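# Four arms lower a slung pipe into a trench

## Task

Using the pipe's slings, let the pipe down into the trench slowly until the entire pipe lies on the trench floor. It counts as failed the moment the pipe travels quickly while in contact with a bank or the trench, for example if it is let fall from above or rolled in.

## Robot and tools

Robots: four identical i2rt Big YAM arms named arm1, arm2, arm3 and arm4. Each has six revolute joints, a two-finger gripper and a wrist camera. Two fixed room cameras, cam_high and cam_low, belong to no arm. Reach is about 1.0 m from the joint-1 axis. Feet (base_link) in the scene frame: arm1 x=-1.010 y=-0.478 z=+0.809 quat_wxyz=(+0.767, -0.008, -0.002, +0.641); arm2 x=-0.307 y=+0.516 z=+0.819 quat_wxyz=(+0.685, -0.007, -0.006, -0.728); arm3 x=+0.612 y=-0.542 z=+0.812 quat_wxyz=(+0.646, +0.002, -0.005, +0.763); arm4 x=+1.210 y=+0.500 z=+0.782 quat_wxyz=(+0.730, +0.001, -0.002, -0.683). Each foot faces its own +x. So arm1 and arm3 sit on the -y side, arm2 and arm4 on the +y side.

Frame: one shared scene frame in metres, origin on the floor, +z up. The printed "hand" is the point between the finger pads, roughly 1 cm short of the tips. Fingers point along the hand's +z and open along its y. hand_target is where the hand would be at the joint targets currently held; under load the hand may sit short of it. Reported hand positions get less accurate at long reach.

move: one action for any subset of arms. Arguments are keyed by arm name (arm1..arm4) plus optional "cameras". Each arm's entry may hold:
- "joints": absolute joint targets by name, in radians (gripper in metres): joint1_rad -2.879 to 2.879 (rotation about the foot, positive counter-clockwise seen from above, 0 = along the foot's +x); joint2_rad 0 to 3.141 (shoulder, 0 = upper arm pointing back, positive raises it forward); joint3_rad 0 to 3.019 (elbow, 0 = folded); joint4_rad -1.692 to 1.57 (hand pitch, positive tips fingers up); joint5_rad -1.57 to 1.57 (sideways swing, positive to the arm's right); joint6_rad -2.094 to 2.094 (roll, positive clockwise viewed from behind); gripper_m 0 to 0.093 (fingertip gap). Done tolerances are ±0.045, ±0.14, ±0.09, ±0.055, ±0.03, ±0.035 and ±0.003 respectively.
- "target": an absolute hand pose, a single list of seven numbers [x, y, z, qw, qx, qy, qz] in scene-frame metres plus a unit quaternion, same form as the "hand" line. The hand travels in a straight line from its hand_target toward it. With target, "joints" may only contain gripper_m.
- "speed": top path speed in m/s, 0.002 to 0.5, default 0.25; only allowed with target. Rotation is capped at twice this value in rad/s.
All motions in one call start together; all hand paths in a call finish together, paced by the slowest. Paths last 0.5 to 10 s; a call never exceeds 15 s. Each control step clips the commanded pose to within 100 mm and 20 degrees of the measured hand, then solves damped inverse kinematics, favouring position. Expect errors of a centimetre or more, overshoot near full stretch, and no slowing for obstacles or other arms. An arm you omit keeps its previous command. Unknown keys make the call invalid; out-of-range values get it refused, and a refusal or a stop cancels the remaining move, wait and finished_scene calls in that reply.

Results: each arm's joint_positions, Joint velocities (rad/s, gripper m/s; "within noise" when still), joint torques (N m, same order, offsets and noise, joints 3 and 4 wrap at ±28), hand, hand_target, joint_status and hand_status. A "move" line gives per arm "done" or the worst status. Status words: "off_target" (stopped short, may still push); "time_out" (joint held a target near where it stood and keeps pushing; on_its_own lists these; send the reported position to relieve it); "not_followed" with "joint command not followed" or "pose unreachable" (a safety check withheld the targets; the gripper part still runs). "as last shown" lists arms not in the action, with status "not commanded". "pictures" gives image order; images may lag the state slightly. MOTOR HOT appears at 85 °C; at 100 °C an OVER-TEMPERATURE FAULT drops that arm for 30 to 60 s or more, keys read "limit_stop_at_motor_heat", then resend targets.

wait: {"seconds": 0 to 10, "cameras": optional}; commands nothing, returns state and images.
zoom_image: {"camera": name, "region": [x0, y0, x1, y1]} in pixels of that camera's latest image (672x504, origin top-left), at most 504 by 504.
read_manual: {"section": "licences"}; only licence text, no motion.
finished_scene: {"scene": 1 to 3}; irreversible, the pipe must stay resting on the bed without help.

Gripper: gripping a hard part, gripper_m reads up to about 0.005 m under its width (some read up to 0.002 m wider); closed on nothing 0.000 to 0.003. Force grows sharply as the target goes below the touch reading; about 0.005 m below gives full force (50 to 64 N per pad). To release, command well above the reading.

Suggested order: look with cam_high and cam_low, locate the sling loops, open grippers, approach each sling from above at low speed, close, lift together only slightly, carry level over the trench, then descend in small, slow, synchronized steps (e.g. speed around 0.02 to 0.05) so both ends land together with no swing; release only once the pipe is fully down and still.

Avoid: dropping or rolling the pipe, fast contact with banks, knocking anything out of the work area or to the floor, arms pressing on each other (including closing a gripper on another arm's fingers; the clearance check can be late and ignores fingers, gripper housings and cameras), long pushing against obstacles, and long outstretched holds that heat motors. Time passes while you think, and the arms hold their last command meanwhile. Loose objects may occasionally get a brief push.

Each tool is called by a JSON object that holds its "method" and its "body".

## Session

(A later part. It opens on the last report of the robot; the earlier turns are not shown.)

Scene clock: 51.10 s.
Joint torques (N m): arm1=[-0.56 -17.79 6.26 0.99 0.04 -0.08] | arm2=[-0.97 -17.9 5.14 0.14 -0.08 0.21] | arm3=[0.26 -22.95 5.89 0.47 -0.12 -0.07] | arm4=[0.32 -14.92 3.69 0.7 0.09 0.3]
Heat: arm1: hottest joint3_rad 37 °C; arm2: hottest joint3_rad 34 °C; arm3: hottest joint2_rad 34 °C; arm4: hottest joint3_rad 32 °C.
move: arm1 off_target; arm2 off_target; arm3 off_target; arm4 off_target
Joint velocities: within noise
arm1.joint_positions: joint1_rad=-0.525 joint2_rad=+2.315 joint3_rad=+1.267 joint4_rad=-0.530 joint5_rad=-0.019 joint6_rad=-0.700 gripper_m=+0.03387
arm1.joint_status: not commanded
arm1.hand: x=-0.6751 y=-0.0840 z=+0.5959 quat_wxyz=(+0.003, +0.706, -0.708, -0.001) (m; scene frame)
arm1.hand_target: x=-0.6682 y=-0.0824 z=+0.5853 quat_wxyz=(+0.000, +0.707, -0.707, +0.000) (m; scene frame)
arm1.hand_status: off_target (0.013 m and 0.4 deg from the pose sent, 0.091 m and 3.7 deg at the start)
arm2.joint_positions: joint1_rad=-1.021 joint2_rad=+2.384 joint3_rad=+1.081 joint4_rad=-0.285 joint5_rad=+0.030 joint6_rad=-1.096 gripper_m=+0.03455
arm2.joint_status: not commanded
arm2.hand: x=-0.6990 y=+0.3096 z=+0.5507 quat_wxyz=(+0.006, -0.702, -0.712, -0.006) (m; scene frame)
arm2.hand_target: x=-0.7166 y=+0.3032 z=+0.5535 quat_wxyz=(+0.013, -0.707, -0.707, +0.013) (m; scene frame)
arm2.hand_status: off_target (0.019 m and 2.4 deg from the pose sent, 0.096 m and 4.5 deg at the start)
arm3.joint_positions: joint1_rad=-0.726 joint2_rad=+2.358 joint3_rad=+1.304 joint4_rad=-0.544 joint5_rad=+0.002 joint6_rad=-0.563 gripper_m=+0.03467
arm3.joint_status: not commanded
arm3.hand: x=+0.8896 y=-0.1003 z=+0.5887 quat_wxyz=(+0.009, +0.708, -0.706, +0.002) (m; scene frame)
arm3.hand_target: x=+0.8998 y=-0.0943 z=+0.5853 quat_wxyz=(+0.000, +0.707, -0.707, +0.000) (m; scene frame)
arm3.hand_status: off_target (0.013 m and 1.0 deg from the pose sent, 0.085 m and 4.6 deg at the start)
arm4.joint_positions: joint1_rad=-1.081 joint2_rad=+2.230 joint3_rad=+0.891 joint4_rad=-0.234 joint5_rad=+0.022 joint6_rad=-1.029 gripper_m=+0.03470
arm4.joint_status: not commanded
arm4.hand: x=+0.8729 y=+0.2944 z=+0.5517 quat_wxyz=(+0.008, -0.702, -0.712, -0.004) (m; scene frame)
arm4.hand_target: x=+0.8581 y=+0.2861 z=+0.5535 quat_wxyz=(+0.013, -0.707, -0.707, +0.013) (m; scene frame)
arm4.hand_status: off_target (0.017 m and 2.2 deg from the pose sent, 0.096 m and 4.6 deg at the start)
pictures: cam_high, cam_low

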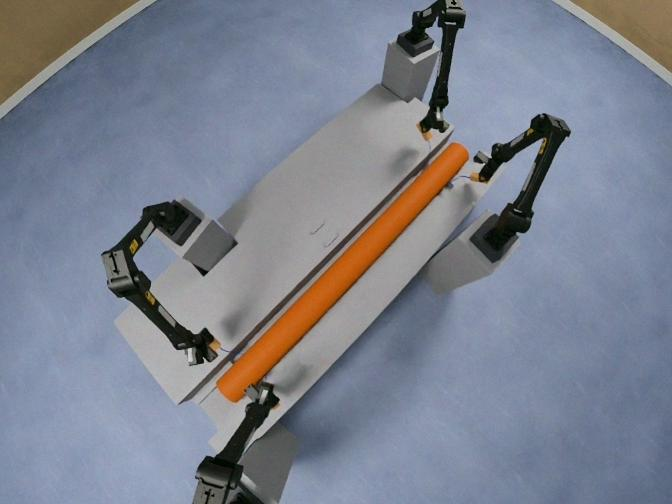

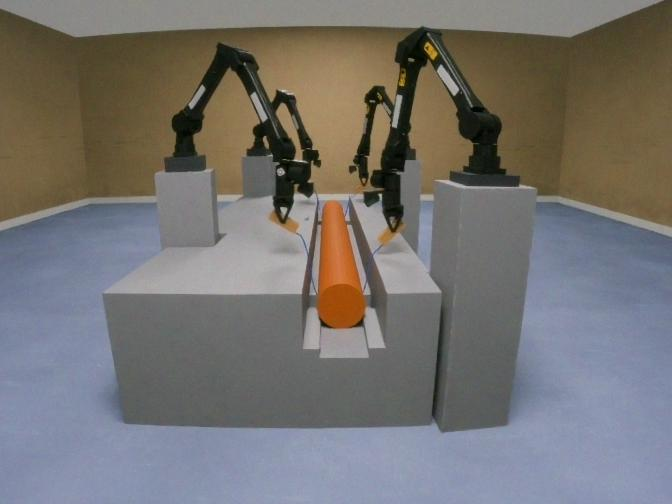

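{"method": "move", "body": {"arm1": {"target": [-0.668, -0.095, 0.484, 0, 0.7071, -0.7071, 0], "speed": 0.12}, "arm2": {"target": [-0.715, 0.309, 0.492, -0.0131, 0.7071, 0.7071, -0.0131], "speed": 0.12}, "arm3": {"target": [0.90, -0.10, 0.490, 0, 0.7071, -0.7071, 0], "speed": 0.12}, "arm4": {"target": [0.858, 0.297, 0.494, -0.0131, 0.7071, 0.7071, -0.0131], "speed": 0.12}, "cameras": []}}

{"method": "move", "body": {"arm1": {"joints": {"gripper_m": 0.07}}, "arm2": {"joints": {"gripper_m": 0.07}}, "arm3": {"joints": {"gripper_m": 0.07}}, "arm4": {"joints": {"gripper_m": 0.07}}, "cameras": ["cam_high", "cam_low"]}}

{"method": "zoom_image", "body": {"camera": "cam_low", "region": [245, 150, 425, 370]}}

Scene clock: 58.67 s.
Joint torques (N m): arm1=[-0.97 -13.74 6.87 1.95 0.24 0.11] | arm2=[0.44 -14.68 6.09 1.06 -0.49 0.19] | arm3=[0.38 -20.48 6.26 1.28 0 0.06] | arm4=[1.44 -11.93 4.37 1.61 -0.33 0.14]
Heat: arm1: hottest joint3_rad 36 °C; arm2: hottest joint2_rad 34 °C; arm3: hottest joint2_rad 34 °C; arm4: hottest joint3_rad 32 °C.
move: arm1 off_target; arm2 off_target; arm3 off_target; arm4 off_target
Joint velocities: within noise
arm1.joint_positions: joint1_rad=-0.540 joint2_rad=+2.490 joint3_rad=+1.310 joint4_rad=-0.409 joint5_rad=-0.023 joint6_rad=-0.731 gripper_m=+0.03387
arm1.joint_status: not commanded
arm1.hand: x=-0.6766 y=-0.0984 z=+0.5172 quat_wxyz=(+0.008, +0.711, -0.703, -0.003) (m; scene frame)
arm1.hand_target: x=-0.6698 y=-0.0968 z=+0.4864 quat_wxyz=(+0.000, +0.707, -0.707, +0.000) (m; scene frame)
arm1.hand_status: off_target (0.034 m and 1.2 deg from the pose sent, 0.113 m and 0.4 deg at the start)
arm2.joint_positions: joint1_rad=-1.050 joint2_rad=+2.498 joint3_rad=+1.125 joint4_rad=-0.216 joint5_rad=+0.039 joint6_rad=-1.106 gripper_m=+0.03455
arm2.joint_status: not commanded
arm2.hand: x=-0.7014 y=+0.3236 z=+0.5065 quat_wxyz=(+0.010, -0.709, -0.705, -0.008) (m; scene frame)
arm2.hand_target: x=-0.7142 y=+0.3093 z=+0.4935 quat_wxyz=(+0.013, -0.707, -0.707, +0.013) (m; scene frame)
arm2.hand_status: off_target (0.025 m and 2.5 deg from the pose sent, 0.061 m and 2.4 deg at the start)
arm3.joint_positions: joint1_rad=-0.734 joint2_rad=+2.536 joint3_rad=+1.371 joint4_rad=-0.434 joint5_rad=-0.001 joint6_rad=-0.581 gripper_m=+0.03467
arm3.joint_status: not commanded
arm3.hand: x=+0.8907 y=-0.1049 z=+0.5106 quat_wxyz=(+0.009, +0.711, -0.703, +0.000) (m; scene frame)
arm3.hand_target: x=+0.8992 y=-0.1011 z=+0.4910 quat_wxyz=(+0.000, +0.707, -0.707, +0.000) (m; scene frame)
arm3.hand_status: off_target (0.023 m and 1.3 deg from the pose sent, 0.099 m and 1.0 deg at the start)
arm4.joint_positions: joint1_rad=-1.121 joint2_rad=+2.355 joint3_rad=+0.916 joint4_rad=-0.141 joint5_rad=+0.032 joint6_rad=-1.040 gripper_m=+0.03470
arm4.joint_status: not commanded
arm4.hand: x=+0.8728 y=+0.3143 z=+0.5070 quat_wxyz=(+0.012, -0.712, -0.702, -0.009) (m; scene frame)
arm4.hand_target: x=+0.8589 y=+0.2975 z=+0.4956 quat_wxyz=(+0.013, -0.707, -0.707, +0.013) (m; scene frame)
arm4.hand_status: off_target (0.026 m and 2.7 deg from the pose sent, 0.060 m and 2.2 deg at the start)
pictures: none
No camera images: "cameras" was empty.

Scene clock: 59.30 s.
Joint torques (N m): arm1=[-0.62 -18.37 4.75 1.01 0.05 0.1] | arm2=[0.26 -18.08 3.51 0.1 -0.23 0.2] | arm3=[0.5 -22.89 4.78 0.46 -0.04 0.06] | arm4=[0.91 -15.21 2.04 0.76 -0.05 0.15]
Heat: arm1: hottest joint3_rad 36 °C; arm2: hottest joint2_rad 34 °C; arm3: hottest joint2_rad 34 °C; arm4: hottest joint3_rad 32 °C.
move: arm1 done; arm2 done; arm3 done; arm4 done
Joint velocities: within noise
arm1.joint_positions: joint1_rad=-0.540 joint2_rad=+2.535 joint3_rad=+1.338 joint4_rad=-0.375 joint5_rad=-0.019 joint6_rad=-0.731 gripper_m=+0.06993
arm1.joint_status: all done
arm1.hand: x=-0.6718 y=-0.0946 z=+0.4990 quat_wxyz=(-0.001, +0.711, -0.703, -0.001) (m; scene frame)
arm1.hand_target: x=-0.6696 y=-0.0966 z=+0.4865 quat_wxyz=(+0.000, +0.707, -0.707, +0.000) (m; scene frame)
arm1.hand_status: not commanded
arm2.joint_positions: joint1_rad=-1.048 joint2_rad=+2.534 joint3_rad=+1.153 joint4_rad=-0.191 joint5_rad=+0.033 joint6_rad=-1.106 gripper_m=+0.06994
arm2.joint_status: all done
arm2.hand: x=-0.7075 y=+0.3183 z=+0.4937 quat_wxyz=(+0.010, -0.708, -0.706, +0.001) (m; scene frame)
arm2.hand_target: x=-0.7141 y=+0.3095 z=+0.4935 quat_wxyz=(+0.013, -0.707, -0.707, +0.013) (m; scene frame)
arm2.hand_status: not commanded
arm3.joint_positions: joint1_rad=-0.734 joint2_rad=+2.562 joint3_rad=+1.391 joint4_rad=-0.413 joint5_rad=+0.000 joint6_rad=-0.581 gripper_m=+0.06992
arm3.joint_status: all done
arm3.hand: x=+0.8939 y=-0.1003 z=+0.5004 quat_wxyz=(+0.002, +0.712, -0.703, -0.001) (m; scene frame)
arm3.hand_target: x=+0.8994 y=-0.1009 z=+0.4911 quat_wxyz=(+0.000, +0.707, -0.707, +0.000) (m; scene frame)
arm3.hand_status: not commanded
arm4.joint_positions: joint1_rad=-1.116 joint2_rad=+2.387 joint3_rad=+0.948 joint4_rad=-0.116 joint5_rad=+0.025 joint6_rad=-1.040 gripper_m=+0.06991
arm4.joint_status: all done
arm4.hand: x=+0.8635 y=+0.3051 z=+0.4968 quat_wxyz=(+0.011, -0.711, -0.703, +0.003) (m; scene frame)
arm4.hand_target: x=+0.8588 y=+0.2975 z=+0.4956 quat_wxyz=(+0.013, -0.707, -0.707, +0.013) (m; scene frame)
arm4.hand_status: not commanded
pictures: cam_high, cam_low

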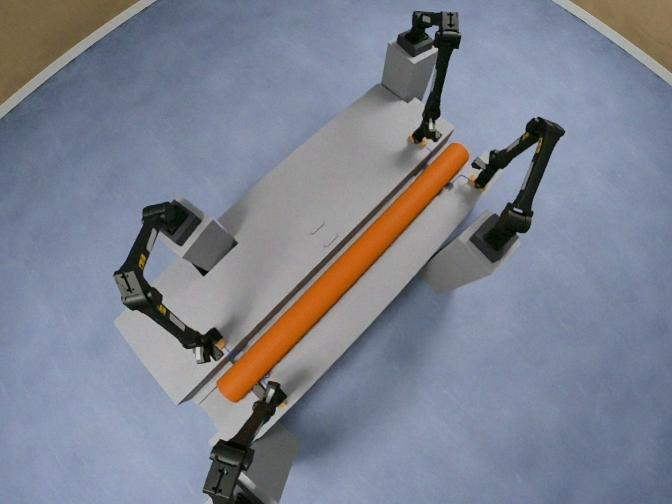

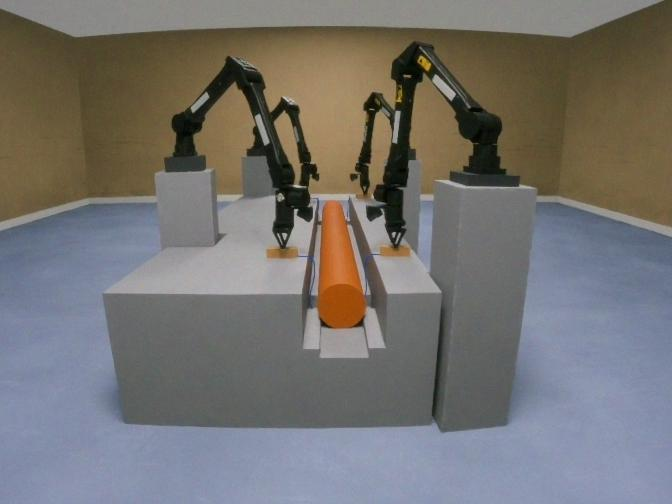

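Scaled by 2.291.

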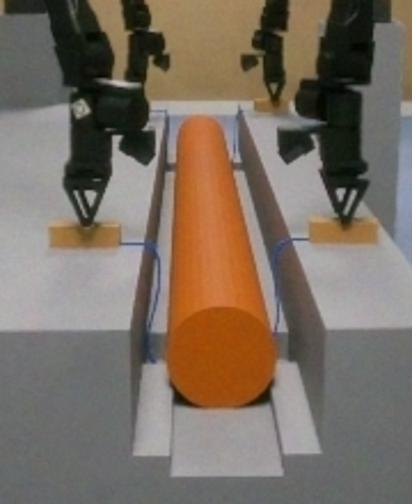

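{"method": "zoom_image", "body": {"camera": "cam_high", "region": [400, 90, 540, 230]}}

Scaled by 3.600.

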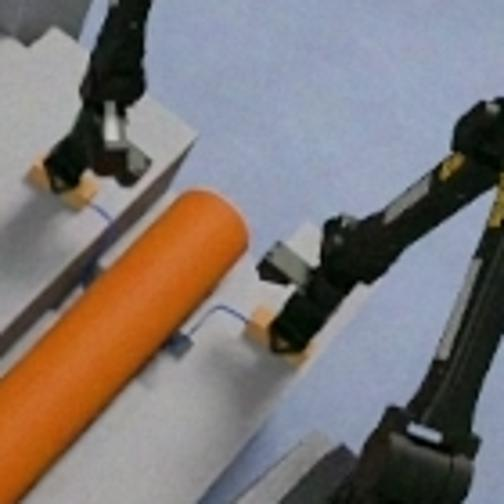

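{"method": "finished_scene", "body": {"scene": 2}}

The scene is finished: the task was done.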